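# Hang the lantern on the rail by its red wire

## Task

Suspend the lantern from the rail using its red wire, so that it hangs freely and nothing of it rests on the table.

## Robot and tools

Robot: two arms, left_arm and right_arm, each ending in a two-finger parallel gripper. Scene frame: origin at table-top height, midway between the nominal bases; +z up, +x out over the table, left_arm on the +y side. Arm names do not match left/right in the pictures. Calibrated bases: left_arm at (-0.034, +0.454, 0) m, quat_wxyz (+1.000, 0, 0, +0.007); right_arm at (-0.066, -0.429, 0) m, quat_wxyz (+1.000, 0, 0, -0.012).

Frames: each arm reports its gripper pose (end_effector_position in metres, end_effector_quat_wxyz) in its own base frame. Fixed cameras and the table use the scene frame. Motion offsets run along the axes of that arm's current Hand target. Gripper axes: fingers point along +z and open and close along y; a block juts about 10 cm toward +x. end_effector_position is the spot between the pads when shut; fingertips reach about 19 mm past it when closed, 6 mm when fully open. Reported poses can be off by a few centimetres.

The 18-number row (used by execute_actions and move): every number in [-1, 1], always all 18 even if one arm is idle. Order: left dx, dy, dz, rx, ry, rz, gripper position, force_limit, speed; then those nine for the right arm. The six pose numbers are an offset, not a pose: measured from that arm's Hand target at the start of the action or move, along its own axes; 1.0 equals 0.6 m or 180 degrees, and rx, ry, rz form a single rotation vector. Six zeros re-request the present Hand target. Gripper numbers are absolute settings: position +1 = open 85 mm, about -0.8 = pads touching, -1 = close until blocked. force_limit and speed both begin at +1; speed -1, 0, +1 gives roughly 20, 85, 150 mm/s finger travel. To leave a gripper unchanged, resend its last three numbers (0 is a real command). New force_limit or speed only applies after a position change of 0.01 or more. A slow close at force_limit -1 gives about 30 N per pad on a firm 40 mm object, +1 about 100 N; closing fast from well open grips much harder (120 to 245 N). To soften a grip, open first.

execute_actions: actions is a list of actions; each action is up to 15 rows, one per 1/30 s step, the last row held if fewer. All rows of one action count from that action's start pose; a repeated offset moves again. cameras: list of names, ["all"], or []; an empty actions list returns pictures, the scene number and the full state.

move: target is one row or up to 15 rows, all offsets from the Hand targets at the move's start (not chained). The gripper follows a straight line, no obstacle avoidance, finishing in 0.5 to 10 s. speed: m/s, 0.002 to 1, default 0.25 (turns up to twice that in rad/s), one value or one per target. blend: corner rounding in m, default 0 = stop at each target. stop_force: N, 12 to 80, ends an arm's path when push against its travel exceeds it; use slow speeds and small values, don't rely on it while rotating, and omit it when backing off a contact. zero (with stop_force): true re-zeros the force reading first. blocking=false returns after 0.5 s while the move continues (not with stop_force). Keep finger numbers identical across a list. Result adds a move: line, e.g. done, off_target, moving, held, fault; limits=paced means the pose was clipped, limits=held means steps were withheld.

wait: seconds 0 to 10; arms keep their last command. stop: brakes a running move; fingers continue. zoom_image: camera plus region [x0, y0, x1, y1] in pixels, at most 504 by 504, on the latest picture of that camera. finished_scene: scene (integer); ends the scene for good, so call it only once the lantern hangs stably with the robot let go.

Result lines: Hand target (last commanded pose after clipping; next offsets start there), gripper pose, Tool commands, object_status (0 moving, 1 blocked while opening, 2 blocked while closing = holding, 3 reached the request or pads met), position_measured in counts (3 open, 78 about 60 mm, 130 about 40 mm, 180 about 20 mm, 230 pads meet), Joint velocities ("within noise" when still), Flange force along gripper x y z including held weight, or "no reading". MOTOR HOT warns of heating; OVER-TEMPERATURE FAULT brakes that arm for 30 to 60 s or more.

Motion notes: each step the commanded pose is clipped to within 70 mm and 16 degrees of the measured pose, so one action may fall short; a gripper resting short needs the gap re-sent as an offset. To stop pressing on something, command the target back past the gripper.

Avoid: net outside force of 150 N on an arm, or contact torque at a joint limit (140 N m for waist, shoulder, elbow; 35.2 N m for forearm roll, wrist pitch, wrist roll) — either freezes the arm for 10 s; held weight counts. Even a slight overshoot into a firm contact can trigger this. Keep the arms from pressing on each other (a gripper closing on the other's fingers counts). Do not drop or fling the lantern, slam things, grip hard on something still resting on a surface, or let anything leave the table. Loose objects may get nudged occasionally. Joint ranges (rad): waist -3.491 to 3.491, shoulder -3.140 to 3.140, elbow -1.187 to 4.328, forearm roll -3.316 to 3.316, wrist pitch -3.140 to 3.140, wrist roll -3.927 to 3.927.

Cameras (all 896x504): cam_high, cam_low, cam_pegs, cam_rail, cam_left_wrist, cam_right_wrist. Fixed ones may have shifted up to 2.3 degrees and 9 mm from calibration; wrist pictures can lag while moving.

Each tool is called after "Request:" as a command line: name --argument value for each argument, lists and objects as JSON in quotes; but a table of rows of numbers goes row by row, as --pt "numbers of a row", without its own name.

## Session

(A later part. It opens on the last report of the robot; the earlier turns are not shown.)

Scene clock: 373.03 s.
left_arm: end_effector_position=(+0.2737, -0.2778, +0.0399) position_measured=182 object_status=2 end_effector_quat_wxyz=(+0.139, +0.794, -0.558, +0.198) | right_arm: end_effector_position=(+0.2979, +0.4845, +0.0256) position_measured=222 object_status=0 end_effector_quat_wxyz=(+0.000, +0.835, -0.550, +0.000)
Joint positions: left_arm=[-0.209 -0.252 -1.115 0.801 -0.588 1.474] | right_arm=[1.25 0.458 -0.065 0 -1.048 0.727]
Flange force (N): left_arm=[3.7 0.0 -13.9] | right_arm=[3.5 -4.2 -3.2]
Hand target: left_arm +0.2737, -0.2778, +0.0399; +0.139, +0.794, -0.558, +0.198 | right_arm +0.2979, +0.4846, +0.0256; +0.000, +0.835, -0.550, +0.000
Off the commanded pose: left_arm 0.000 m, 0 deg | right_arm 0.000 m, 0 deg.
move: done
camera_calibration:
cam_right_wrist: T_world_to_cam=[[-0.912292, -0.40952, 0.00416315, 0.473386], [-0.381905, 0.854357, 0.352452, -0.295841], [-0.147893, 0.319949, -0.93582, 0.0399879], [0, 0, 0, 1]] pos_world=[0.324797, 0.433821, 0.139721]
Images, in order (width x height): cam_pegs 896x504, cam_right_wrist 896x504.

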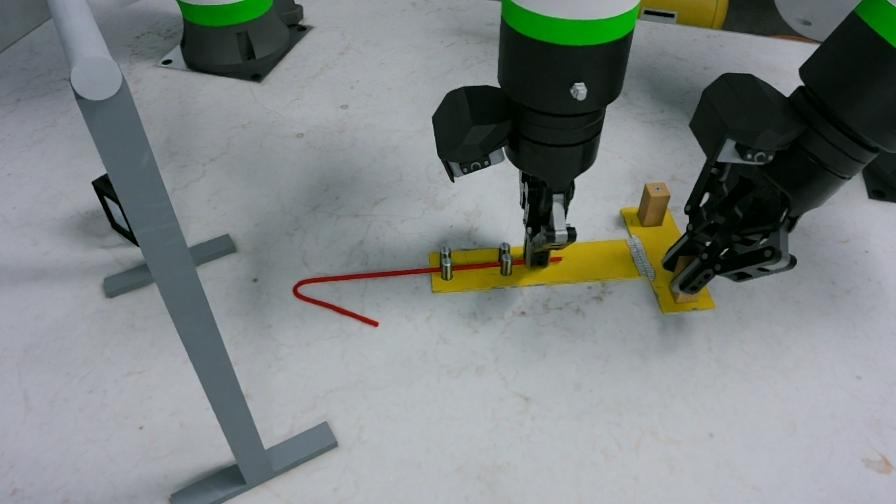

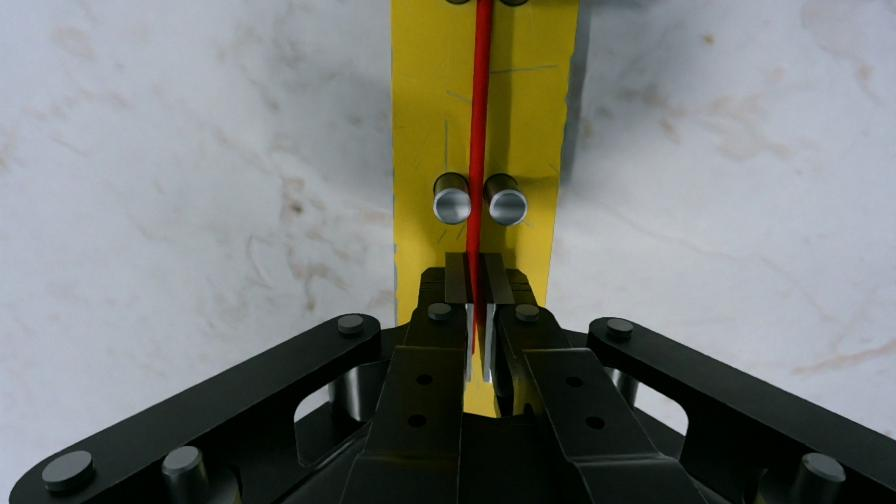

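Request:
move --pt "0 0 0 0 0 0 -1 0 -1 0.0059 -0.0225 0 0 0 0.1667 -1 -0.6 -1" --pt "0 0 0 0 0 0 -1 0 -1 0.0198 -0.0368 0 0 0 0.3333 -1 -0.6 -1" --pt "0 0 0 0 0 0 -1 0 -1 0.0358 -0.0458 0 0 0 0.5 -1 -0.6 -1" --speed 0.15 --blend 0.008 --cameras '["cam_right_wrist","cam_pegs","cam_left_wrist"]'

Scene clock: 391.30 s.
left_arm: end_effector_position=(+0.2737, -0.2778, +0.0399) position_measured=182 object_status=2 end_effector_quat_wxyz=(+0.139, +0.794, -0.558, +0.198) | right_arm: end_effector_position=(+0.3317, +0.4757, +0.0256) position_measured=222 object_status=2 end_effector_quat_wxyz=(+0.000, -0.202, +0.979, +0.000)
Joint positions: left_arm=[-0.209 -0.252 -1.115 0.801 -0.588 1.474] | right_arm=[1.188 0.482 -0.028 0 -1.06 -0.782]
Flange force (N): left_arm=[9.8 -7.1 4.6] | right_arm=[1.3 10.4 -3.9]
Hand target: left_arm +0.2737, -0.2778, +0.0399; +0.139, +0.794, -0.558, +0.198 | right_arm +0.3317, +0.4757, +0.0256; +0.000, -0.202, +0.979, +0.000
Off the commanded pose: left_arm 0.000 m, 0 deg | right_arm 0.000 m, 0 deg.
move: done
camera_calibration:
cam_left_wrist: T_world_to_cam=[[-0.938235, -0.345443, 0.0196089, 0.165897], [-0.344075, 0.925549, -0.158025, 0.379826], [0.0364397, -0.155012, -0.98724, 0.118316], [0, 0, 0, 1]] pos_world=[0.282028, -0.275899, 0.173575]
cam_right_wrist: T_world_to_cam=[[-0.409491, 0.912308, 0.00332797, -0.294968], [0.854147, 0.382098, 0.352752, -0.460723], [0.320547, 0.147291, -0.935711, -0.0255257], [0, 0, 0, 1]] pos_world=[0.280921, 0.448903, 0.139618]
Images, in order (width x height): cam_pegs 896x504, cam_left_wrist 896x504, cam_right_wrist 896x504.

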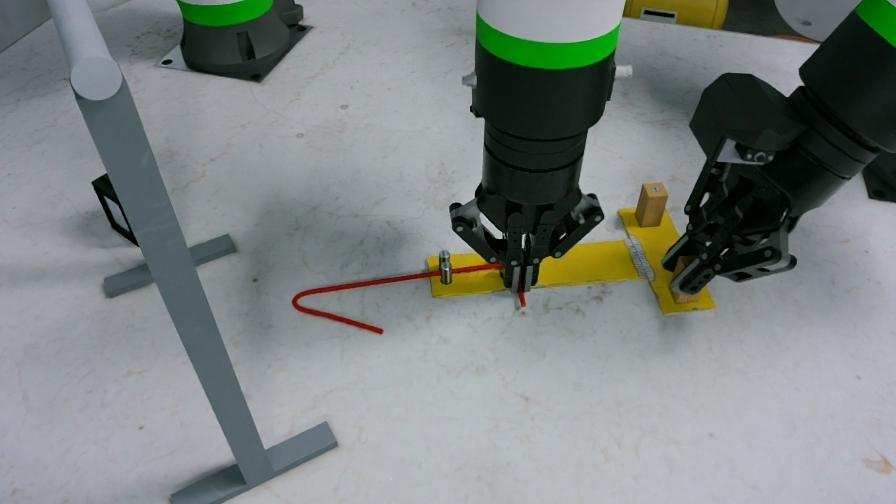

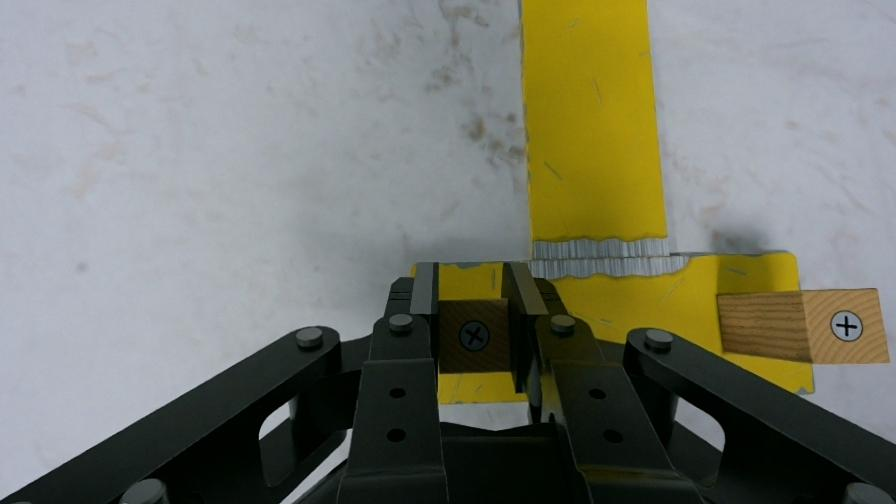

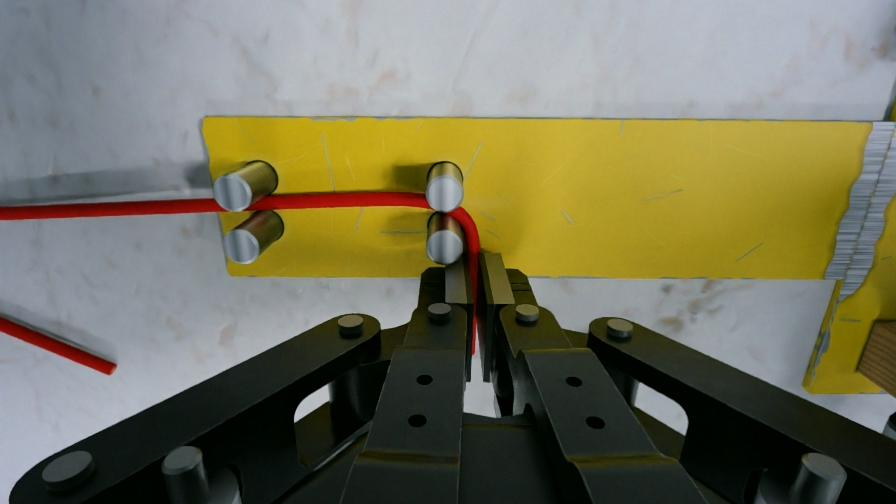

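Request:
move --pt "0 0 0 0 0 0 -1 0 -1 -0.0018 -0.0183 -0.001 0 0 0.1667 -1 -0.6 -1" --pt "0 0 0 0 0 0 -1 0 -1 0.0058 -0.0352 -0.001 0 0 0.3333 -1 -0.6 -1" --speed 0.12 --blend 0.008 --cameras '["cam_right_wrist","cam_pegs"]'

Scene clock: 400.13 s.
left_arm: end_effector_position=(+0.2736, -0.2778, +0.0399) position_measured=182 object_status=2 end_effector_quat_wxyz=(+0.139, +0.794, -0.558, +0.198) | right_arm: end_effector_position=(+0.3368, +0.4549, +0.0262) position_measured=222 object_status=2 end_effector_quat_wxyz=(+0.000, +0.315, +0.949, +0.000)
Joint positions: left_arm=[-0.209 -0.252 -1.115 0.801 -0.588 1.474] | right_arm=[1.165 0.452 -0.073 0 -1.047 -1.806]
Flange force (N): left_arm=[44.5 -0.3 24.3] | right_arm=[40.1 30.0 -8.5]
Hand target: left_arm +0.2737, -0.2778, +0.0399; +0.139, +0.794, -0.558, +0.198 | right_arm +0.3368, +0.4549, +0.0262; +0.000, +0.315, +0.949, +0.000
Off the commanded pose: left_arm 0.000 m, 0 deg | right_arm 0.000 m, 0 deg.
move: done
camera_calibration:
cam_right_wrist: T_world_to_cam=[[0.585377, 0.810755, 0.00331751, -0.562864], [0.757806, -0.548593, 0.353237, -0.00157492], [0.288208, -0.204263, -0.935528, 0.147292], [0, 0, 0, 1]] pos_world=[0.28823, 0.485567, 0.140219]
Images, in order (width x height): cam_pegs 896x504, cam_right_wrist 896x504.

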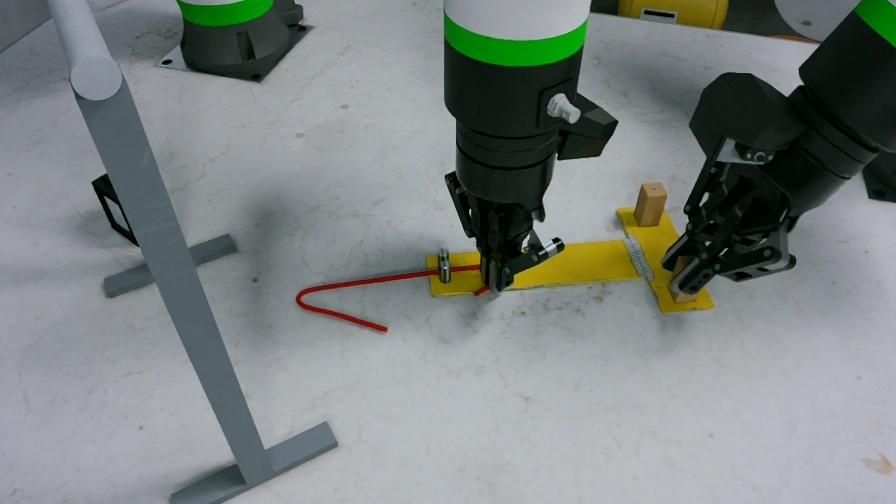

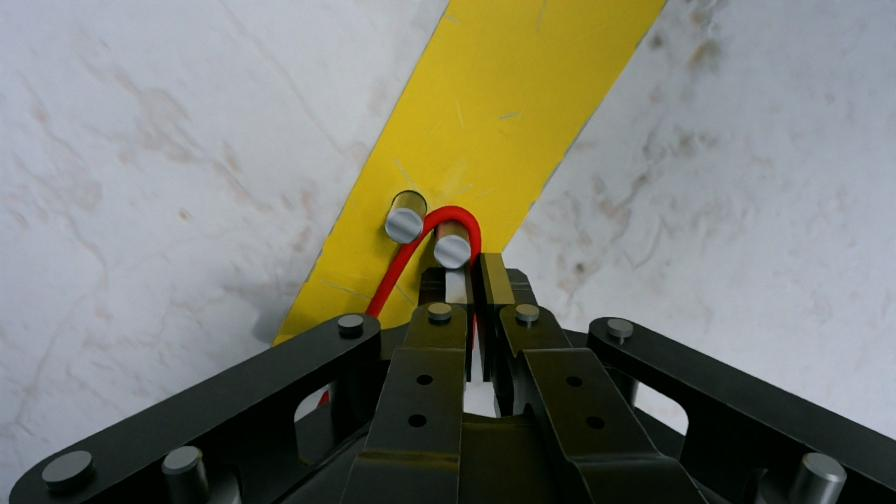

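Request:
move --target '[0,0,0,0,0,0,-1,0,-1,0.0027,0.0057,0,0,0,-0.0556,-1,-0.6,-1]' --speed 0.08

Scene clock: 405.33 s.
left_arm: end_effector_position=(+0.2737, -0.2778, +0.0399) position_measured=182 object_status=2 end_effector_quat_wxyz=(+0.139, +0.794, -0.558, +0.198) | right_arm: end_effector_position=(+0.3376, +0.4586, +0.0262) position_measured=222 object_status=2 end_effector_quat_wxyz=(+0.000, +0.231, +0.973, +0.000)
Joint positions: left_arm=[-0.209 -0.252 -1.115 0.801 -0.588 1.474] | right_arm=[1.167 0.459 -0.062 0 -1.05 -1.633]
Flange force (N): left_arm=[24.2 -0.2 4.3] | right_arm=[12.2 13.8 -4.1]
Hand target: left_arm +0.2737, -0.2778, +0.0399; +0.139, +0.794, -0.558, +0.198 | right_arm +0.3376, +0.4586, +0.0262; +0.000, +0.231, +0.973, +0.000
Off the commanded pose: left_arm 0.000 m, 0 deg | right_arm 0.000 m, 0 deg.
move: done

Request:
move --pt "0 0 0 0 0 0 -1 0 -1 0 0 0 0 0 0 -0.5 -0.6 -0.8" --pt "0 0 0 0 0 0 -1 0 -1 0 0 -0.15 0 0 0 -0.5 -0.6 -0.8" --pt "0 0 0 0 0 0 -1 0 -1 -0.026 -0.562 -0.59 0 0 -0.95 -0.5 -0.6 -0.8" --speed '[0.05,0.05,0.3]' --blend '[0,0.02,0]' --cameras '["all"]'

Scene clock: 469.60 s.
left_arm: end_effector_position=(+0.2737, -0.2778, +0.0399) position_measured=182 object_status=2 end_effector_quat_wxyz=(+0.139, +0.794, -0.558, +0.198) | right_arm: end_effector_position=(+0.2001, +0.1505, +0.3804) position_measured=192 object_status=3 end_effector_quat_wxyz=(+0.000, +0.952, -0.306, +0.000)
Joint positions: left_arm=[-0.209 -0.252 -1.115 0.801 -0.588 1.474] | right_arm=[1.191 -0.484 -0.14 0 -1.915 1.328]
Flange force (N): left_arm=[4.0 -0.2 -11.5] | right_arm=[13.1 -3.5 -3.6]
Hand target: left_arm +0.2737, -0.2778, +0.0399; +0.139, +0.794, -0.558, +0.198 | right_arm +0.2001, +0.1506, +0.3804; +0.000, +0.952, -0.306, +0.000
Off the commanded pose: left_arm 0.000 m, 0 deg | right_arm 0.000 m, 0 deg.
move: done
camera_calibration:
cam_left_wrist: T_world_to_cam=[[-0.938235, -0.345443, 0.0196089, 0.165897], [-0.344075, 0.925549, -0.158025, 0.379826], [0.0364397, -0.155012, -0.98724, 0.118316], [0, 0, 0, 1]] pos_world=[0.282028, -0.275899, 0.173575]
cam_right_wrist: T_world_to_cam=[[-0.570843, -0.821048, 0.00425321, 0.239428], [-0.767423, 0.535386, 0.352739, -0.0478171], [-0.291893, 0.198094, -0.935712, 0.51156], [0, 0, 0, 1]] pos_world=[0.2493, 0.120845, 0.494522]

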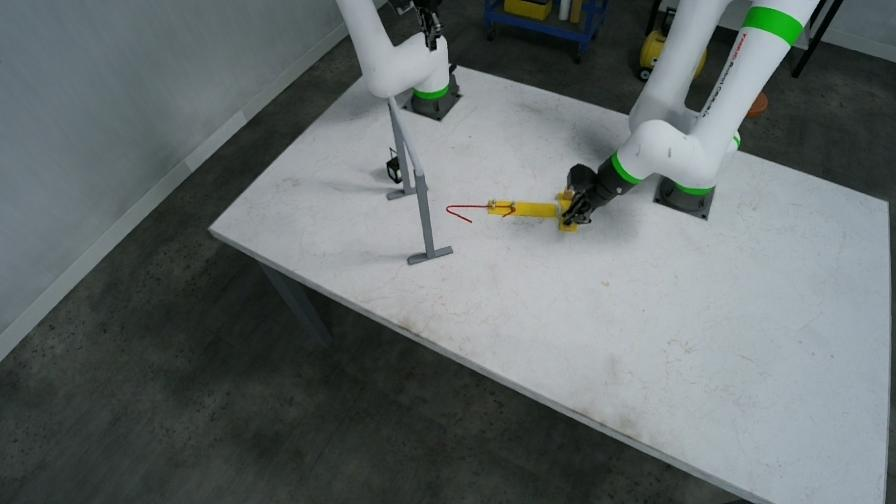

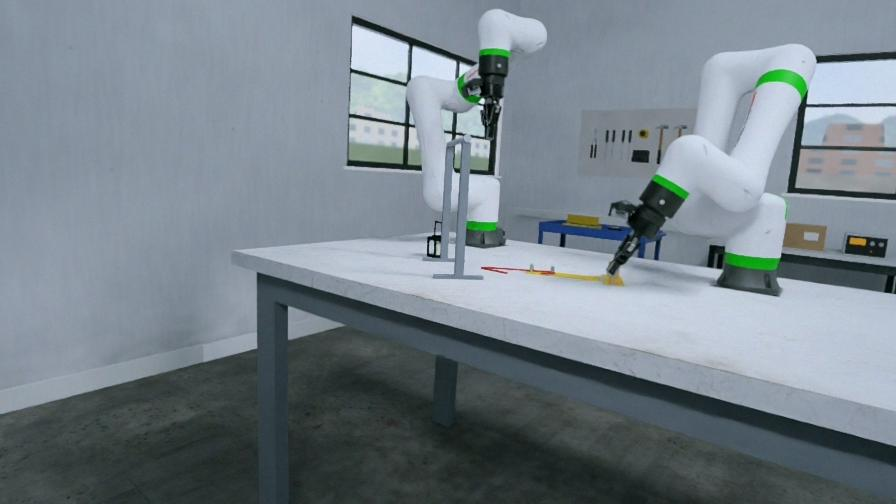

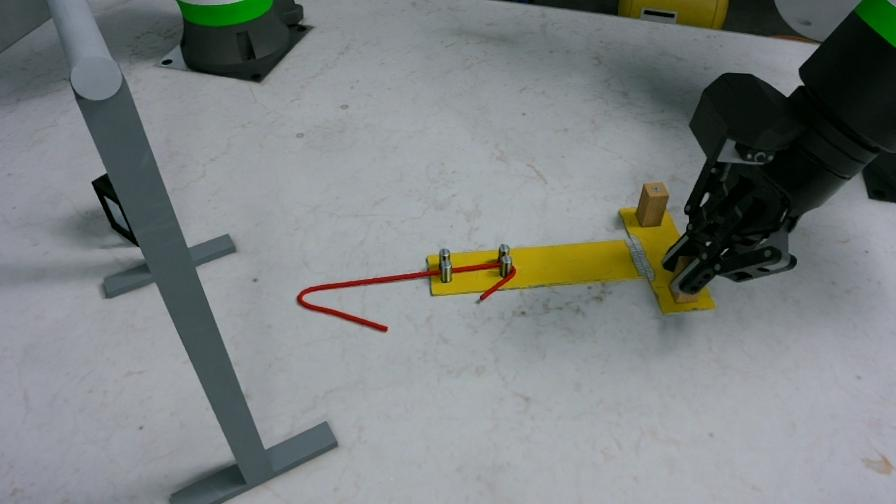

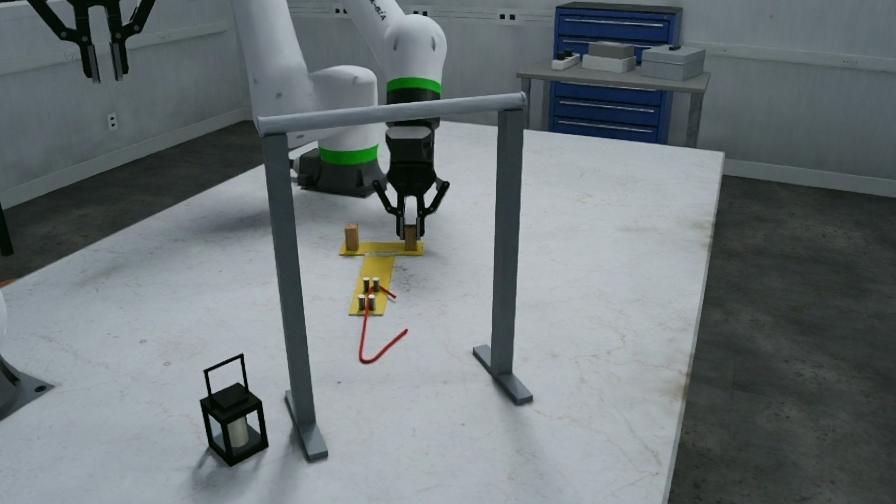

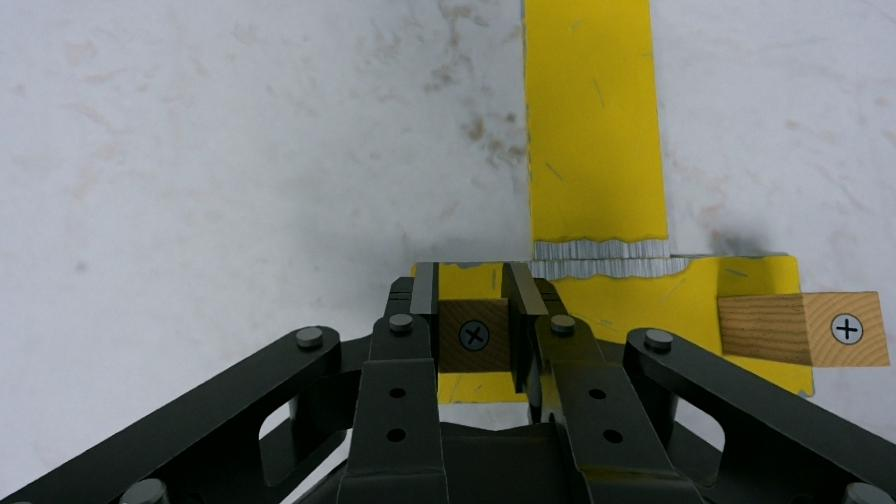

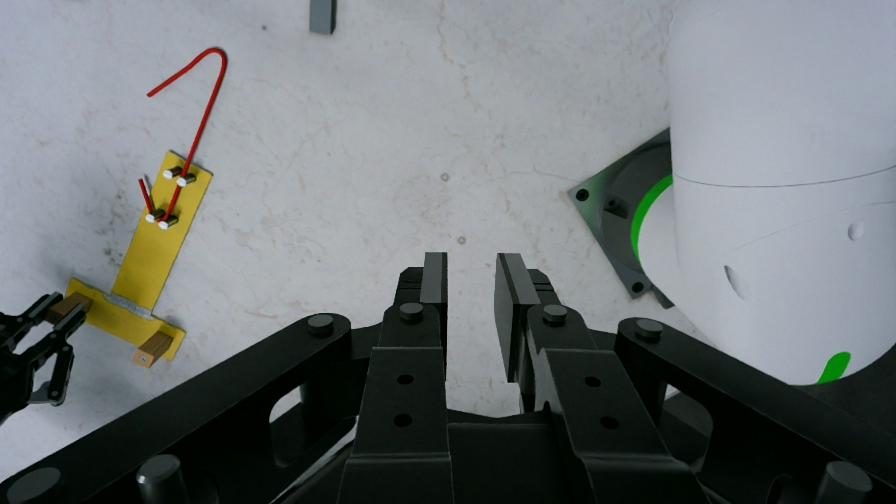

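Request:
move --pt "0 0 0 0 0 0 0.1 0 -0.5 0 0 0 0 0 0 -0.5 -0.6 -0.8" --pt "0 0 -0.1667 0 0 0 0.1 0 -0.5 0 0 0 0 0 0 -0.5 -0.6 -0.8" --pt "0.4022 0.077 -0.0887 0.0016 -0.1554 -0.0067 0.1 0 -0.5 0 0 0 0 0 0 -0.5 -0.6 -0.8" --speed '[0.05,0.12,0.2]' --blend '[0,0.02,0]' --cameras '["cam_left_wrist","cam_pegs","cam_high"]'

Scene clock: 487.30 s.
left_arm: end_effector_position=(+0.2941, -0.4706, +0.2000) position_measured=117 object_status=3 end_effector_quat_wxyz=(+0.000, +0.824, -0.566, +0.000) | right_arm: end_effector_position=(+0.2001, +0.1506, +0.3804) position_measured=192 object_status=3 end_effector_quat_wxyz=(+0.000, +0.952, -0.306, +0.000)
Joint positions: left_arm=[-0.776 0.284 0.129 0 -1.417 2.714] | right_arm=[1.191 -0.484 -0.14 0 -1.915 1.328]
Flange force (N): left_arm=[-0.7 -1.4 0.9] | right_arm=[14.2 -3.0 -3.2]
Hand target: left_arm +0.2941, -0.4706, +0.2000; +0.000, +0.824, -0.566, +0.000 | right_arm +0.2001, +0.1506, +0.3804; +0.000, +0.952, -0.306, +0.000
Off the commanded pose: left_arm 0.000 m, 0 deg | right_arm 0.000 m, 0 deg.
move: done
camera_calibration:
cam_left_wrist: T_world_to_cam=[[-0.927615, -0.373258, 0.0144457, 0.100129], [-0.348867, 0.879524, 0.323619, 0.473953], [-0.133499, 0.295154, -0.946077, 0.499407], [0, 0, 0, 1]] pos_world=[0.324898, -0.526881, 0.317651]
Images, in order (width x height): cam_high 896x504, cam_pegs 896x504, cam_left_wrist 896x504.

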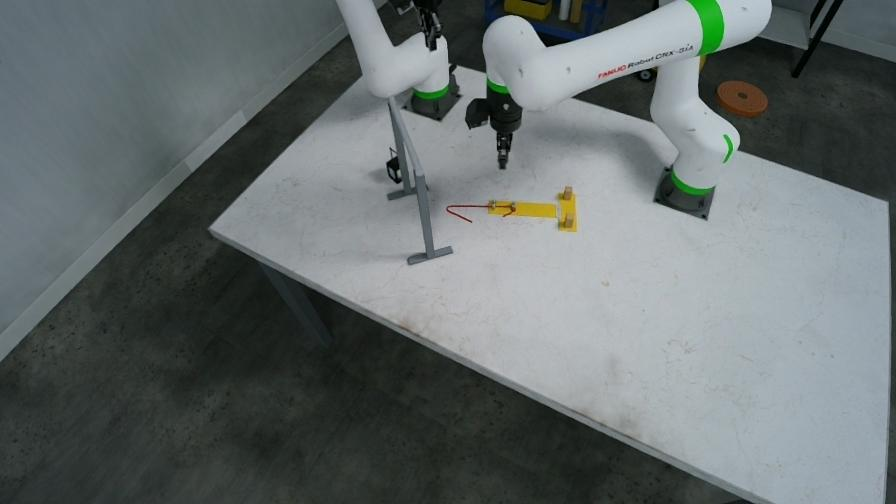

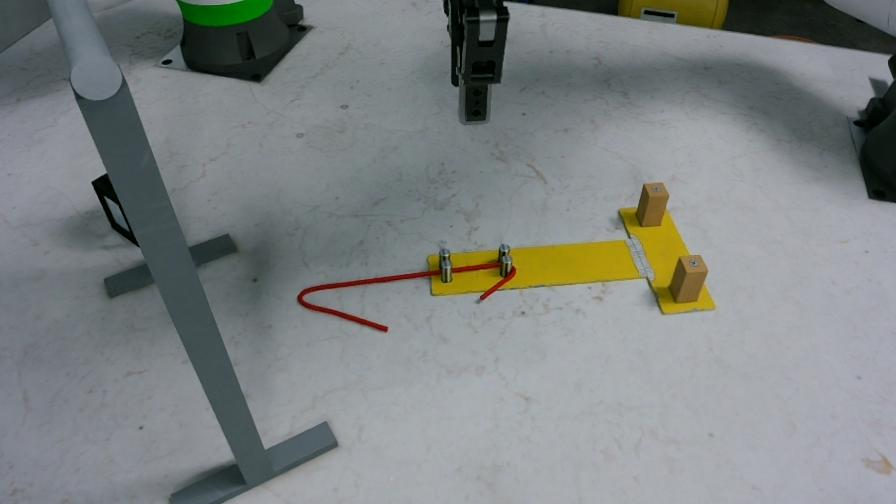

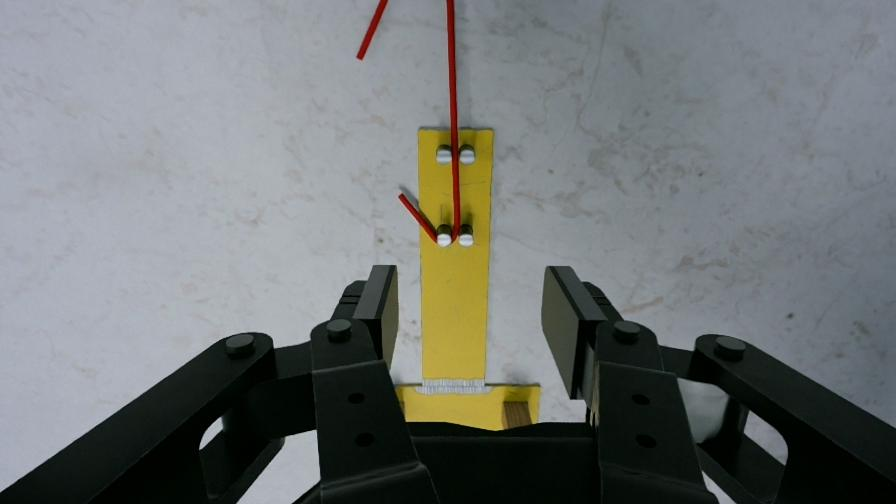

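Request:
move --target '[0,0.0033,0.25,0,0,0,-0.4,0,-0.5,0,0,0,0,0,0,-0.5,-0.6,-0.8]' --speed 0.15 --cameras '["cam_left_wrist","cam_pegs"]'

Scene clock: 494.43 s.
left_arm: end_effector_position=(+0.2921, -0.4712, +0.0500) position_measured=179 object_status=3 end_effector_quat_wxyz=(+0.000, +0.824, -0.566, +0.000) | right_arm: end_effector_position=(+0.2001, +0.1506, +0.3804) position_measured=192 object_status=3 end_effector_quat_wxyz=(+0.000, +0.952, -0.306, +0.000)
Joint positions: left_arm=[-0.779 0.398 -0.088 0 -1.086 2.718] | right_arm=[1.191 -0.484 -0.14 0 -1.915 1.328]
Flange force (N): left_arm=[1.0 -1.4 1.3] | right_arm=[13.6 -3.2 -3.6]
Hand target: left_arm +0.2922, -0.4712, +0.0500; +0.000, +0.824, -0.566, +0.000 | right_arm +0.2001, +0.1506, +0.3804; +0.000, +0.952, -0.306, +0.000
Off the commanded pose: left_arm 0.000 m, 0 deg | right_arm 0.000 m, 0 deg.
move: done
camera_calibration:
cam_left_wrist: T_world_to_cam=[[-0.927603, -0.37329, 0.0144332, 0.100292], [-0.348901, 0.879511, 0.323619, 0.522397], [-0.133498, 0.295154, -0.946077, 0.357324], [0, 0, 0, 1]] pos_world=[0.322998, -0.527481, 0.167551]
Images, in order (width x height): cam_pegs 896x504, cam_left_wrist 896x504.

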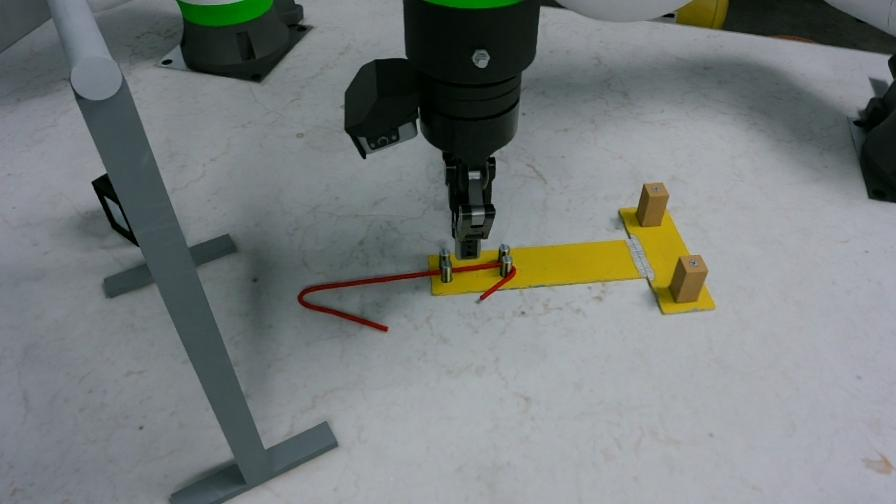

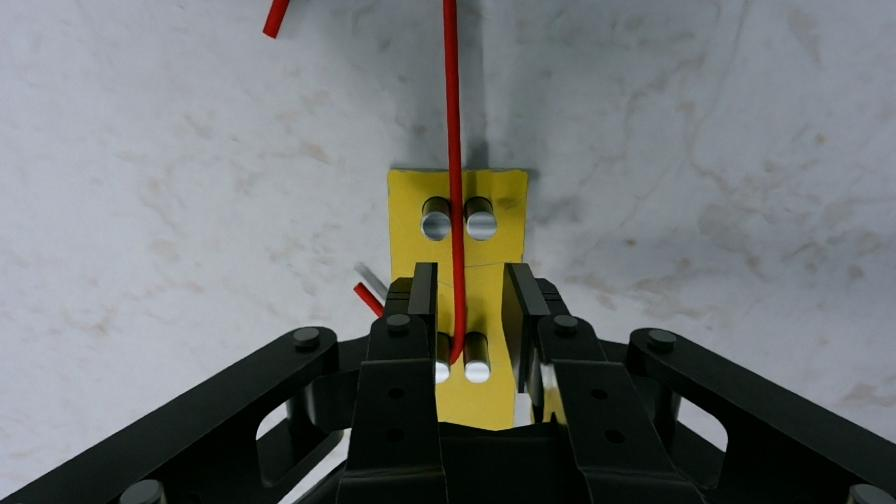

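Request:
move --target '[0,-0.0028,0.02,0,0,0,-0.4,0,-0.5,0,0,0,0,0,0,-0.5,-0.6,-0.8]' --speed 0.08

Request:
move --target '[0,0,0.05,0,0,0,-0.4,0,-0.5,0,0,0,0,0,0,-0.5,-0.6,-0.8]' --speed 0.008 --stop_force 12 --cameras '["cam_left_wrist","cam_pegs"]'

Scene clock: 500.13 s.
left_arm: end_effector_position=(+0.2937, -0.4706, +0.0380) position_measured=179 object_status=3 end_effector_quat_wxyz=(+0.000, +0.824, -0.566, +0.000) | right_arm: end_effector_position=(+0.2001, +0.1506, +0.3804) position_measured=192 object_status=3 end_effector_quat_wxyz=(+0.000, +0.952, -0.306, +0.000)
Joint positions: left_arm=[-0.776 0.413 -0.098 0 -1.061 2.715] | right_arm=[1.191 -0.484 -0.14 0 -1.915 1.328]
Flange force (N): left_arm=[1.1 -1.6 1.7] | right_arm=[13.6 -3.2 -3.4]
Hand target: left_arm +0.2937, -0.4706, +0.0380; +0.000, +0.824, -0.566, +0.000 | right_arm +0.2001, +0.1506, +0.3804; +0.000, +0.952, -0.306, +0.000
Off the commanded pose: left_arm 0.000 m, 0 deg | right_arm 0.000 m, 0 deg.
move: done

Scene clock: 502.80 s.
left_arm: end_effector_position=(+0.2937, -0.4706, +0.0213) position_measured=179 object_status=3 end_effector_quat_wxyz=(+0.000, +0.824, -0.566, +0.000) | right_arm: end_effector_position=(+0.2001, +0.1506, +0.3804) position_measured=192 object_status=3 end_effector_quat_wxyz=(+0.000, +0.952, -0.306, +0.000)
Joint positions: left_arm=[-0.776 0.433 -0.113 0 -1.025 2.715] | right_arm=[1.191 -0.484 -0.14 0 -1.915 1.328]
Flange force (N): left_arm=[-8.2 -0.8 -28.5] | right_arm=[13.0 -3.1 -3.3]
Hand target: left_arm +0.2937, -0.4706, +0.0213; +0.000, +0.824, -0.566, +0.000 (not the last commanded pose) | right_arm +0.2001, +0.1506, +0.3804; +0.000, +0.952, -0.306, +0.000
Off the commanded pose: left_arm 0.013 m, 0 deg | right_arm 0.000 m, 0 deg.
move: contact (left_arm)
camera_calibration:
cam_left_wrist: T_world_to_cam=[[-0.92761, -0.373269, 0.0144808, 0.102421], [-0.348878, 0.87955, 0.323536, 0.53174], [-0.133502, 0.295063, -0.946105, 0.330166], [0, 0, 0, 1]] pos_world=[0.324598, -0.526881, 0.138851]
Images, in order (width x height): cam_pegs 896x504, cam_left_wrist 896x504.

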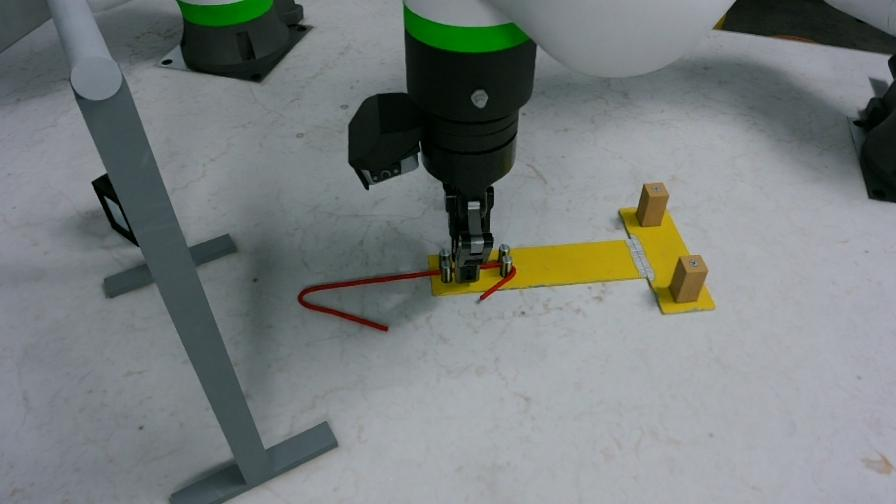

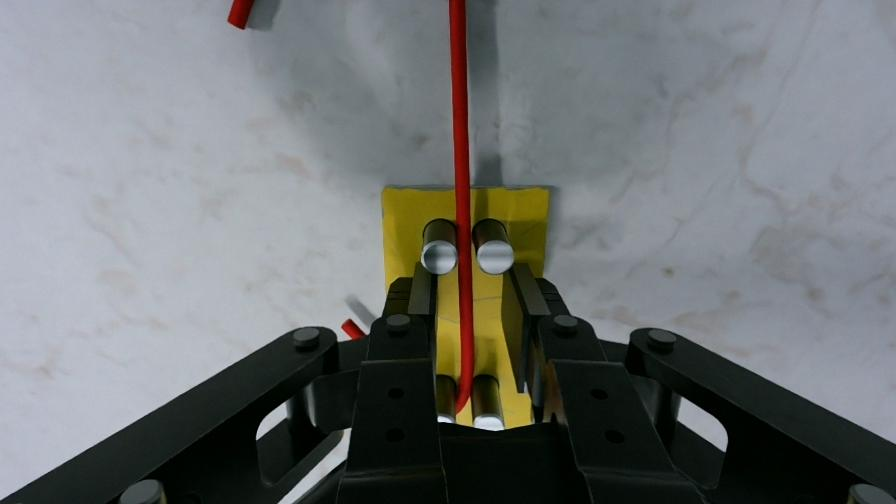

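Request:
move --pt "0 0 -0.0037 0 0 0 -0.4 0 -0.5 0 0 0 0 0 0 -0.5 -0.6 -0.8" --pt "0 0 -0.0037 0 0 0 -1 -0.3 -1 0 0 0 0 0 0 -0.5 -0.6 -0.8" --pt "0 0 -0.09 0 0 0 -1 -0.3 -1 0 0 0 0 0 0 -0.5 -0.6 -0.8" --speed '[0.03,0.03,0.03]' --cameras '["cam_left_wrist","cam_pegs","cam_rail"]'

Scene clock: 509.27 s.
left_arm: end_effector_position=(+0.2937, -0.4706, +0.0753) position_measured=223 object_status=2 end_effector_quat_wxyz=(+0.000, +0.824, -0.566, +0.000) | right_arm: end_effector_position=(+0.2001, +0.1506, +0.3804) position_measured=192 object_status=3 end_effector_quat_wxyz=(+0.000, +0.952, -0.306, +0.000)
Joint positions: left_arm=[-0.776 0.371 -0.059 0 -1.141 2.715] | right_arm=[1.191 -0.484 -0.14 0 -1.915 1.328]
Flange force (N): left_arm=[0.8 -0.9 3.3] | right_arm=[13.8 -2.9 -3.1]
Hand target: left_arm +0.2937, -0.4706, +0.0753; +0.000, +0.824, -0.566, +0.000 | right_arm +0.2001, +0.1506, +0.3804; +0.000, +0.952, -0.306, +0.000
Off the commanded pose: left_arm 0.000 m, 0 deg | right_arm 0.000 m, 0 deg.
move: done
camera_calibration:
cam_left_wrist: T_world_to_cam=[[-0.92761, -0.373269, 0.0144808, 0.101602], [-0.348878, 0.87955, 0.323536, 0.514357], [-0.133502, 0.295063, -0.946105, 0.381285], [0, 0, 0, 1]] pos_world=[0.324598, -0.526981, 0.192851]
Images, in order (width x height): cam_pegs 896x504, cam_rail 896x504, cam_left_wrist 896x504.

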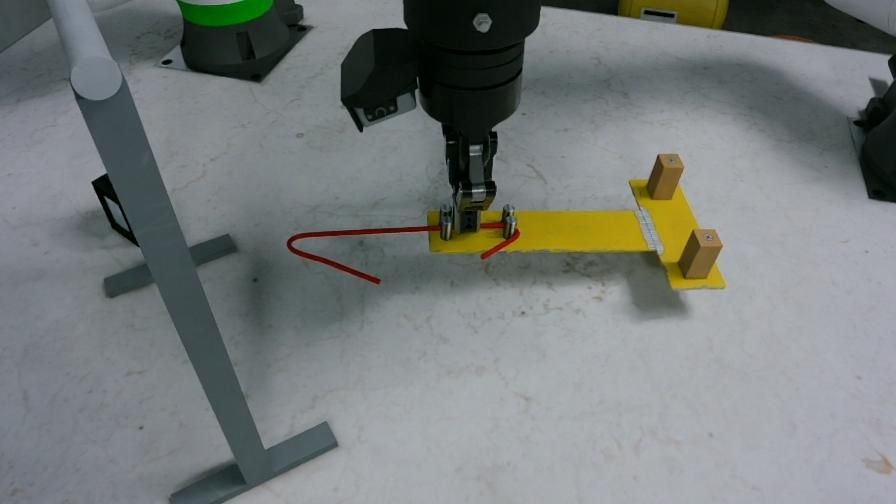

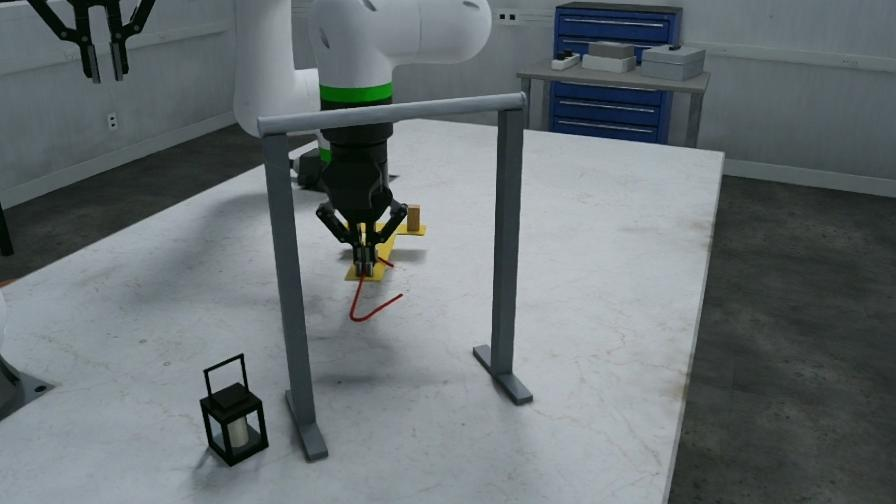

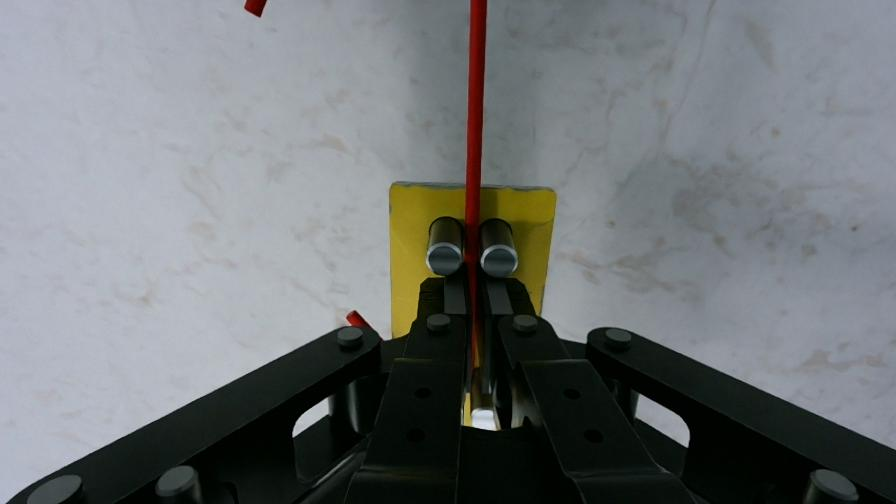

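Request:
move --pt "0 0 0.0857 0 0 0 -1 -0.3 -1 0 0 0 0 0 0 -0.5 -0.6 -0.8" --pt "-0.005 0 0.0857 0 0 0 -1 -0.3 -1 0 0 0 0 0 0 -0.5 -0.6 -0.8" --pt "-0.005 0.001 0.08 0 0 0.004 -1 -0.3 -1 0 0 0 0 0 0 -0.5 -0.6 -0.8" --pt "-0.005 -0.001 0.074 0 0 -0.004 -1 -0.3 -1 0 0 0 0 0 0 -0.5 -0.6 -0.8" --pt "-0.005 0.001 0.068 0 0 0.004 -1 -0.3 -1 0 0 0 0 0 0 -0.5 -0.6 -0.8" --pt "-0.005 0 0.062 0 0 0 -1 -0.3 -1 0 0 0 0 0 0 -0.5 -0.6 -0.8" --speed 0.03 --cameras '["cam_left_wrist","cam_pegs","cam_rail"]'

Scene clock: 527.47 s.
left_arm: end_effector_position=(+0.2927, -0.4678, +0.0381) position_measured=223 object_status=2 end_effector_quat_wxyz=(+0.000, +0.824, -0.566, +0.000) | right_arm: end_effector_position=(+0.2001, +0.1506, +0.3804) position_measured=192 object_status=3 end_effector_quat_wxyz=(+0.000, +0.952, -0.306, +0.000)
Joint positions: left_arm=[-0.774 0.406 -0.108 0 -1.058 2.712] | right_arm=[1.191 -0.484 -0.14 0 -1.915 1.328]
Flange force (N): left_arm=[0.0 -1.3 3.1] | right_arm=[14.0 -3.2 -3.4]
Hand target: left_arm +0.2927, -0.4678, +0.0381; +0.000, +0.824, -0.566, +0.000 | right_arm +0.2001, +0.1506, +0.3804; +0.000, +0.952, -0.306, +0.000
Off the commanded pose: left_arm 0.000 m, 0 deg | right_arm 0.000 m, 0 deg.
move: done
camera_calibration:
cam_left_wrist: T_world_to_cam=[[-0.92761, -0.373269, 0.0144808, 0.102166], [-0.348878, 0.87955, 0.323536, 0.523546], [-0.133502, 0.295063, -0.946105, 0.345117], [0, 0, 0, 1]] pos_world=[0.323498, -0.524181, 0.155651]
Images, in order (width x height): cam_pegs 896x504, cam_rail 896x504, cam_left_wrist 896x504.

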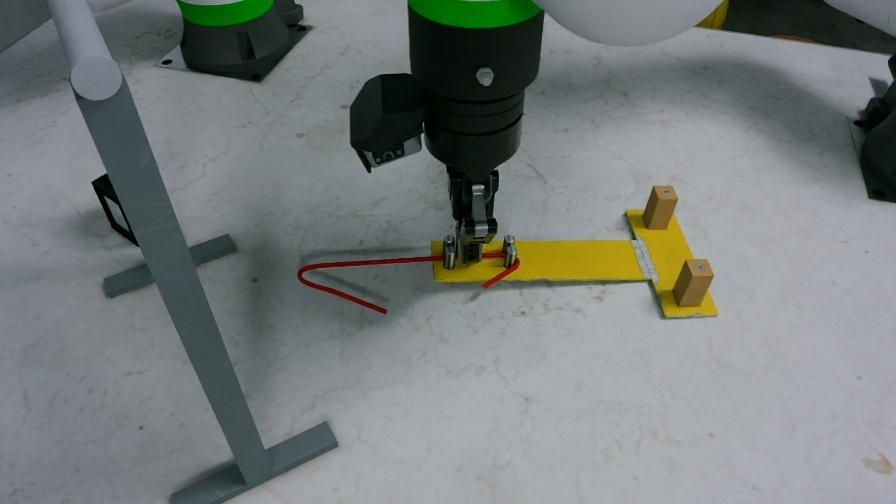

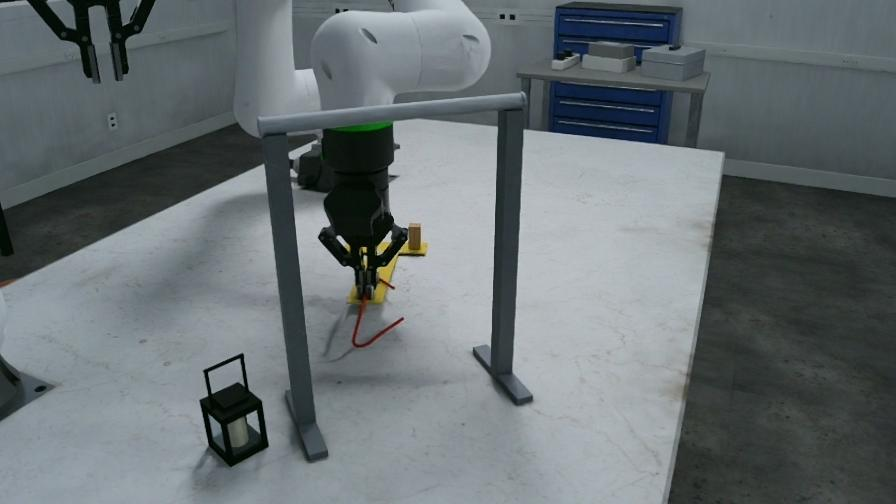

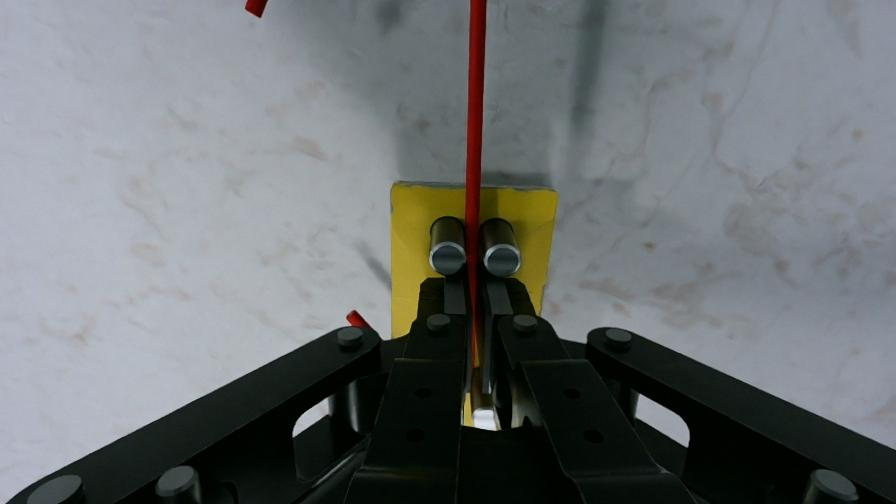

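Request:
zoom_image --camera "cam_pegs" --region '[420, 200, 540, 300]'

Request:
zoom_image --camera "cam_left_wrist" --region '[380, 150, 580, 440]'

Scaled by 4.200.

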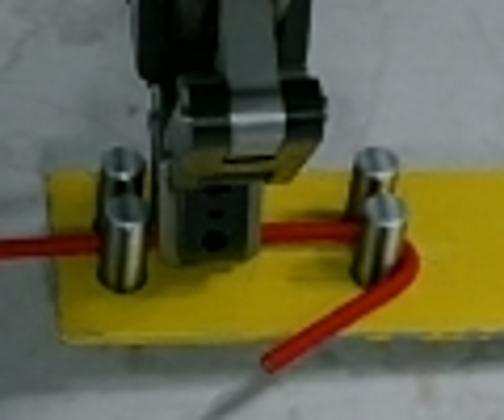

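Scaled by 1.738.

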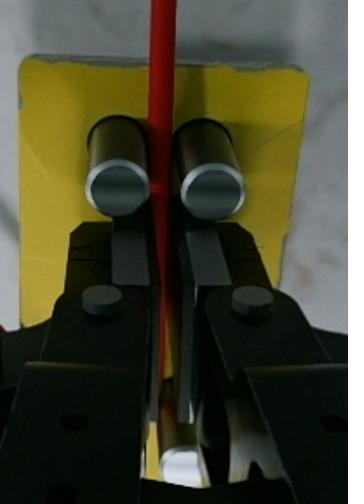

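Request:
move --pt "0 0 0.0235 0 0 0 -1 -0.3 -1 0 0 0 0 0 0 -0.5 -0.6 -0.8" --pt "-0.0133 0 0.0235 0 0 0 -1 -0.3 -1 0 0 0 0 0 0 -0.5 -0.6 -0.8" --speed 0.03 --cameras '["cam_left_wrist","cam_pegs"]'

Request:
zoom_image --camera "cam_pegs" --region '[420, 200, 540, 300]'

Scene clock: 535.47 s.
left_arm: end_effector_position=(+0.2898, -0.4604, +0.0240) position_measured=223 object_status=2 end_effector_quat_wxyz=(+0.000, +0.824, -0.566, +0.000) | right_arm: end_effector_position=(+0.2001, +0.1506, +0.3804) position_measured=192 object_status=3 end_effector_quat_wxyz=(+0.000, +0.952, -0.306, +0.000)
Joint positions: left_arm=[-0.768 0.406 -0.145 0 -1.02 2.706] | right_arm=[1.191 -0.484 -0.14 0 -1.915 1.328]
Flange force (N): left_arm=[1.7 -1.3 1.4] | right_arm=[13.2 -3.0 -3.9]
Hand target: left_arm +0.2898, -0.4604, +0.0240; +0.000, +0.824, -0.566, +0.000 | right_arm +0.2001, +0.1506, +0.3804; +0.000, +0.952, -0.306, +0.000
Off the commanded pose: left_arm 0.000 m, 0 deg | right_arm 0.000 m, 0 deg.
move: done
camera_calibration:
cam_left_wrist: T_world_to_cam=[[-0.92761, -0.373269, 0.0144808, 0.102479], [-0.348878, 0.87955, 0.323536, 0.520499], [-0.133502, 0.295063, -0.946105, 0.329177], [0, 0, 0, 1]] pos_world=[0.320598, -0.516681, 0.141551]
Images, in order (width x height): cam_pegs 896x504, cam_left_wrist 896x504.

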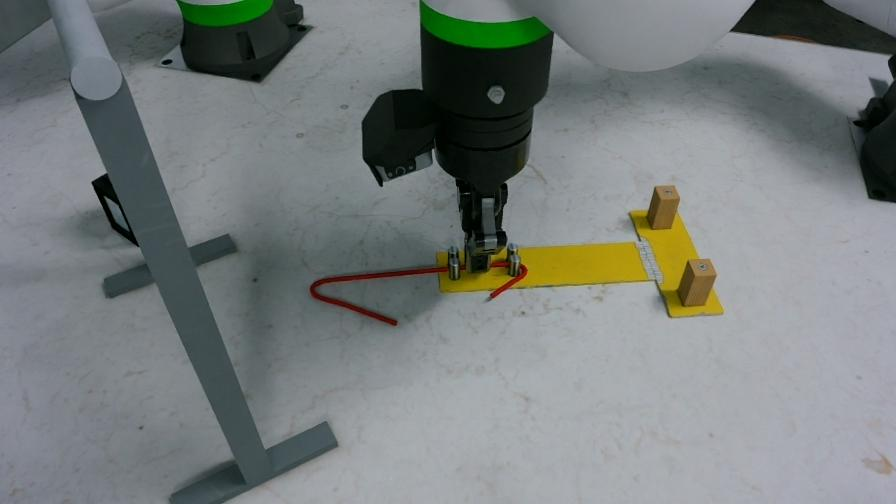

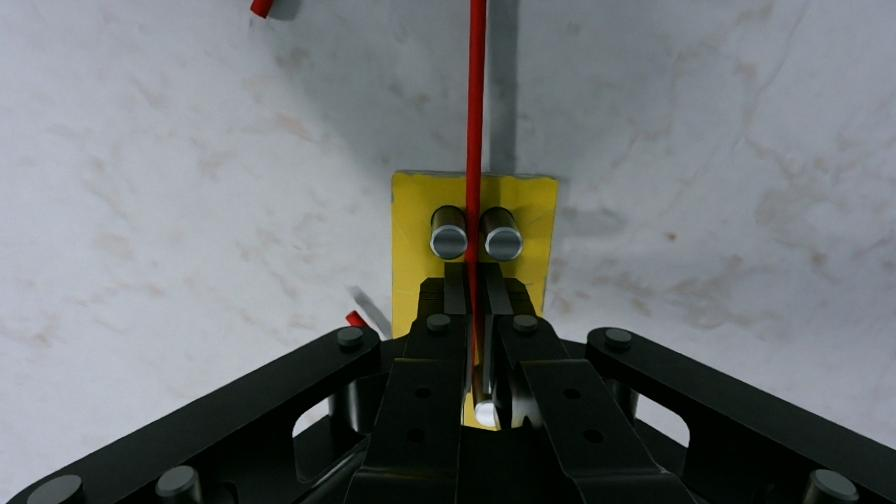

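Scaled by 4.200.

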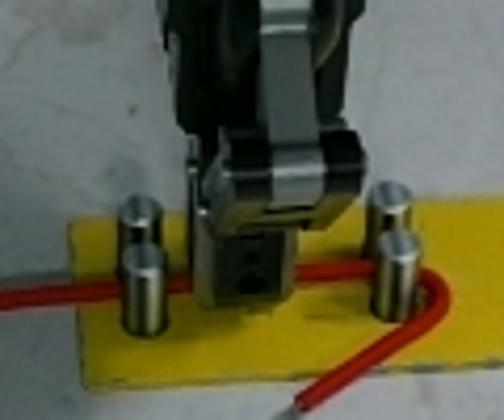

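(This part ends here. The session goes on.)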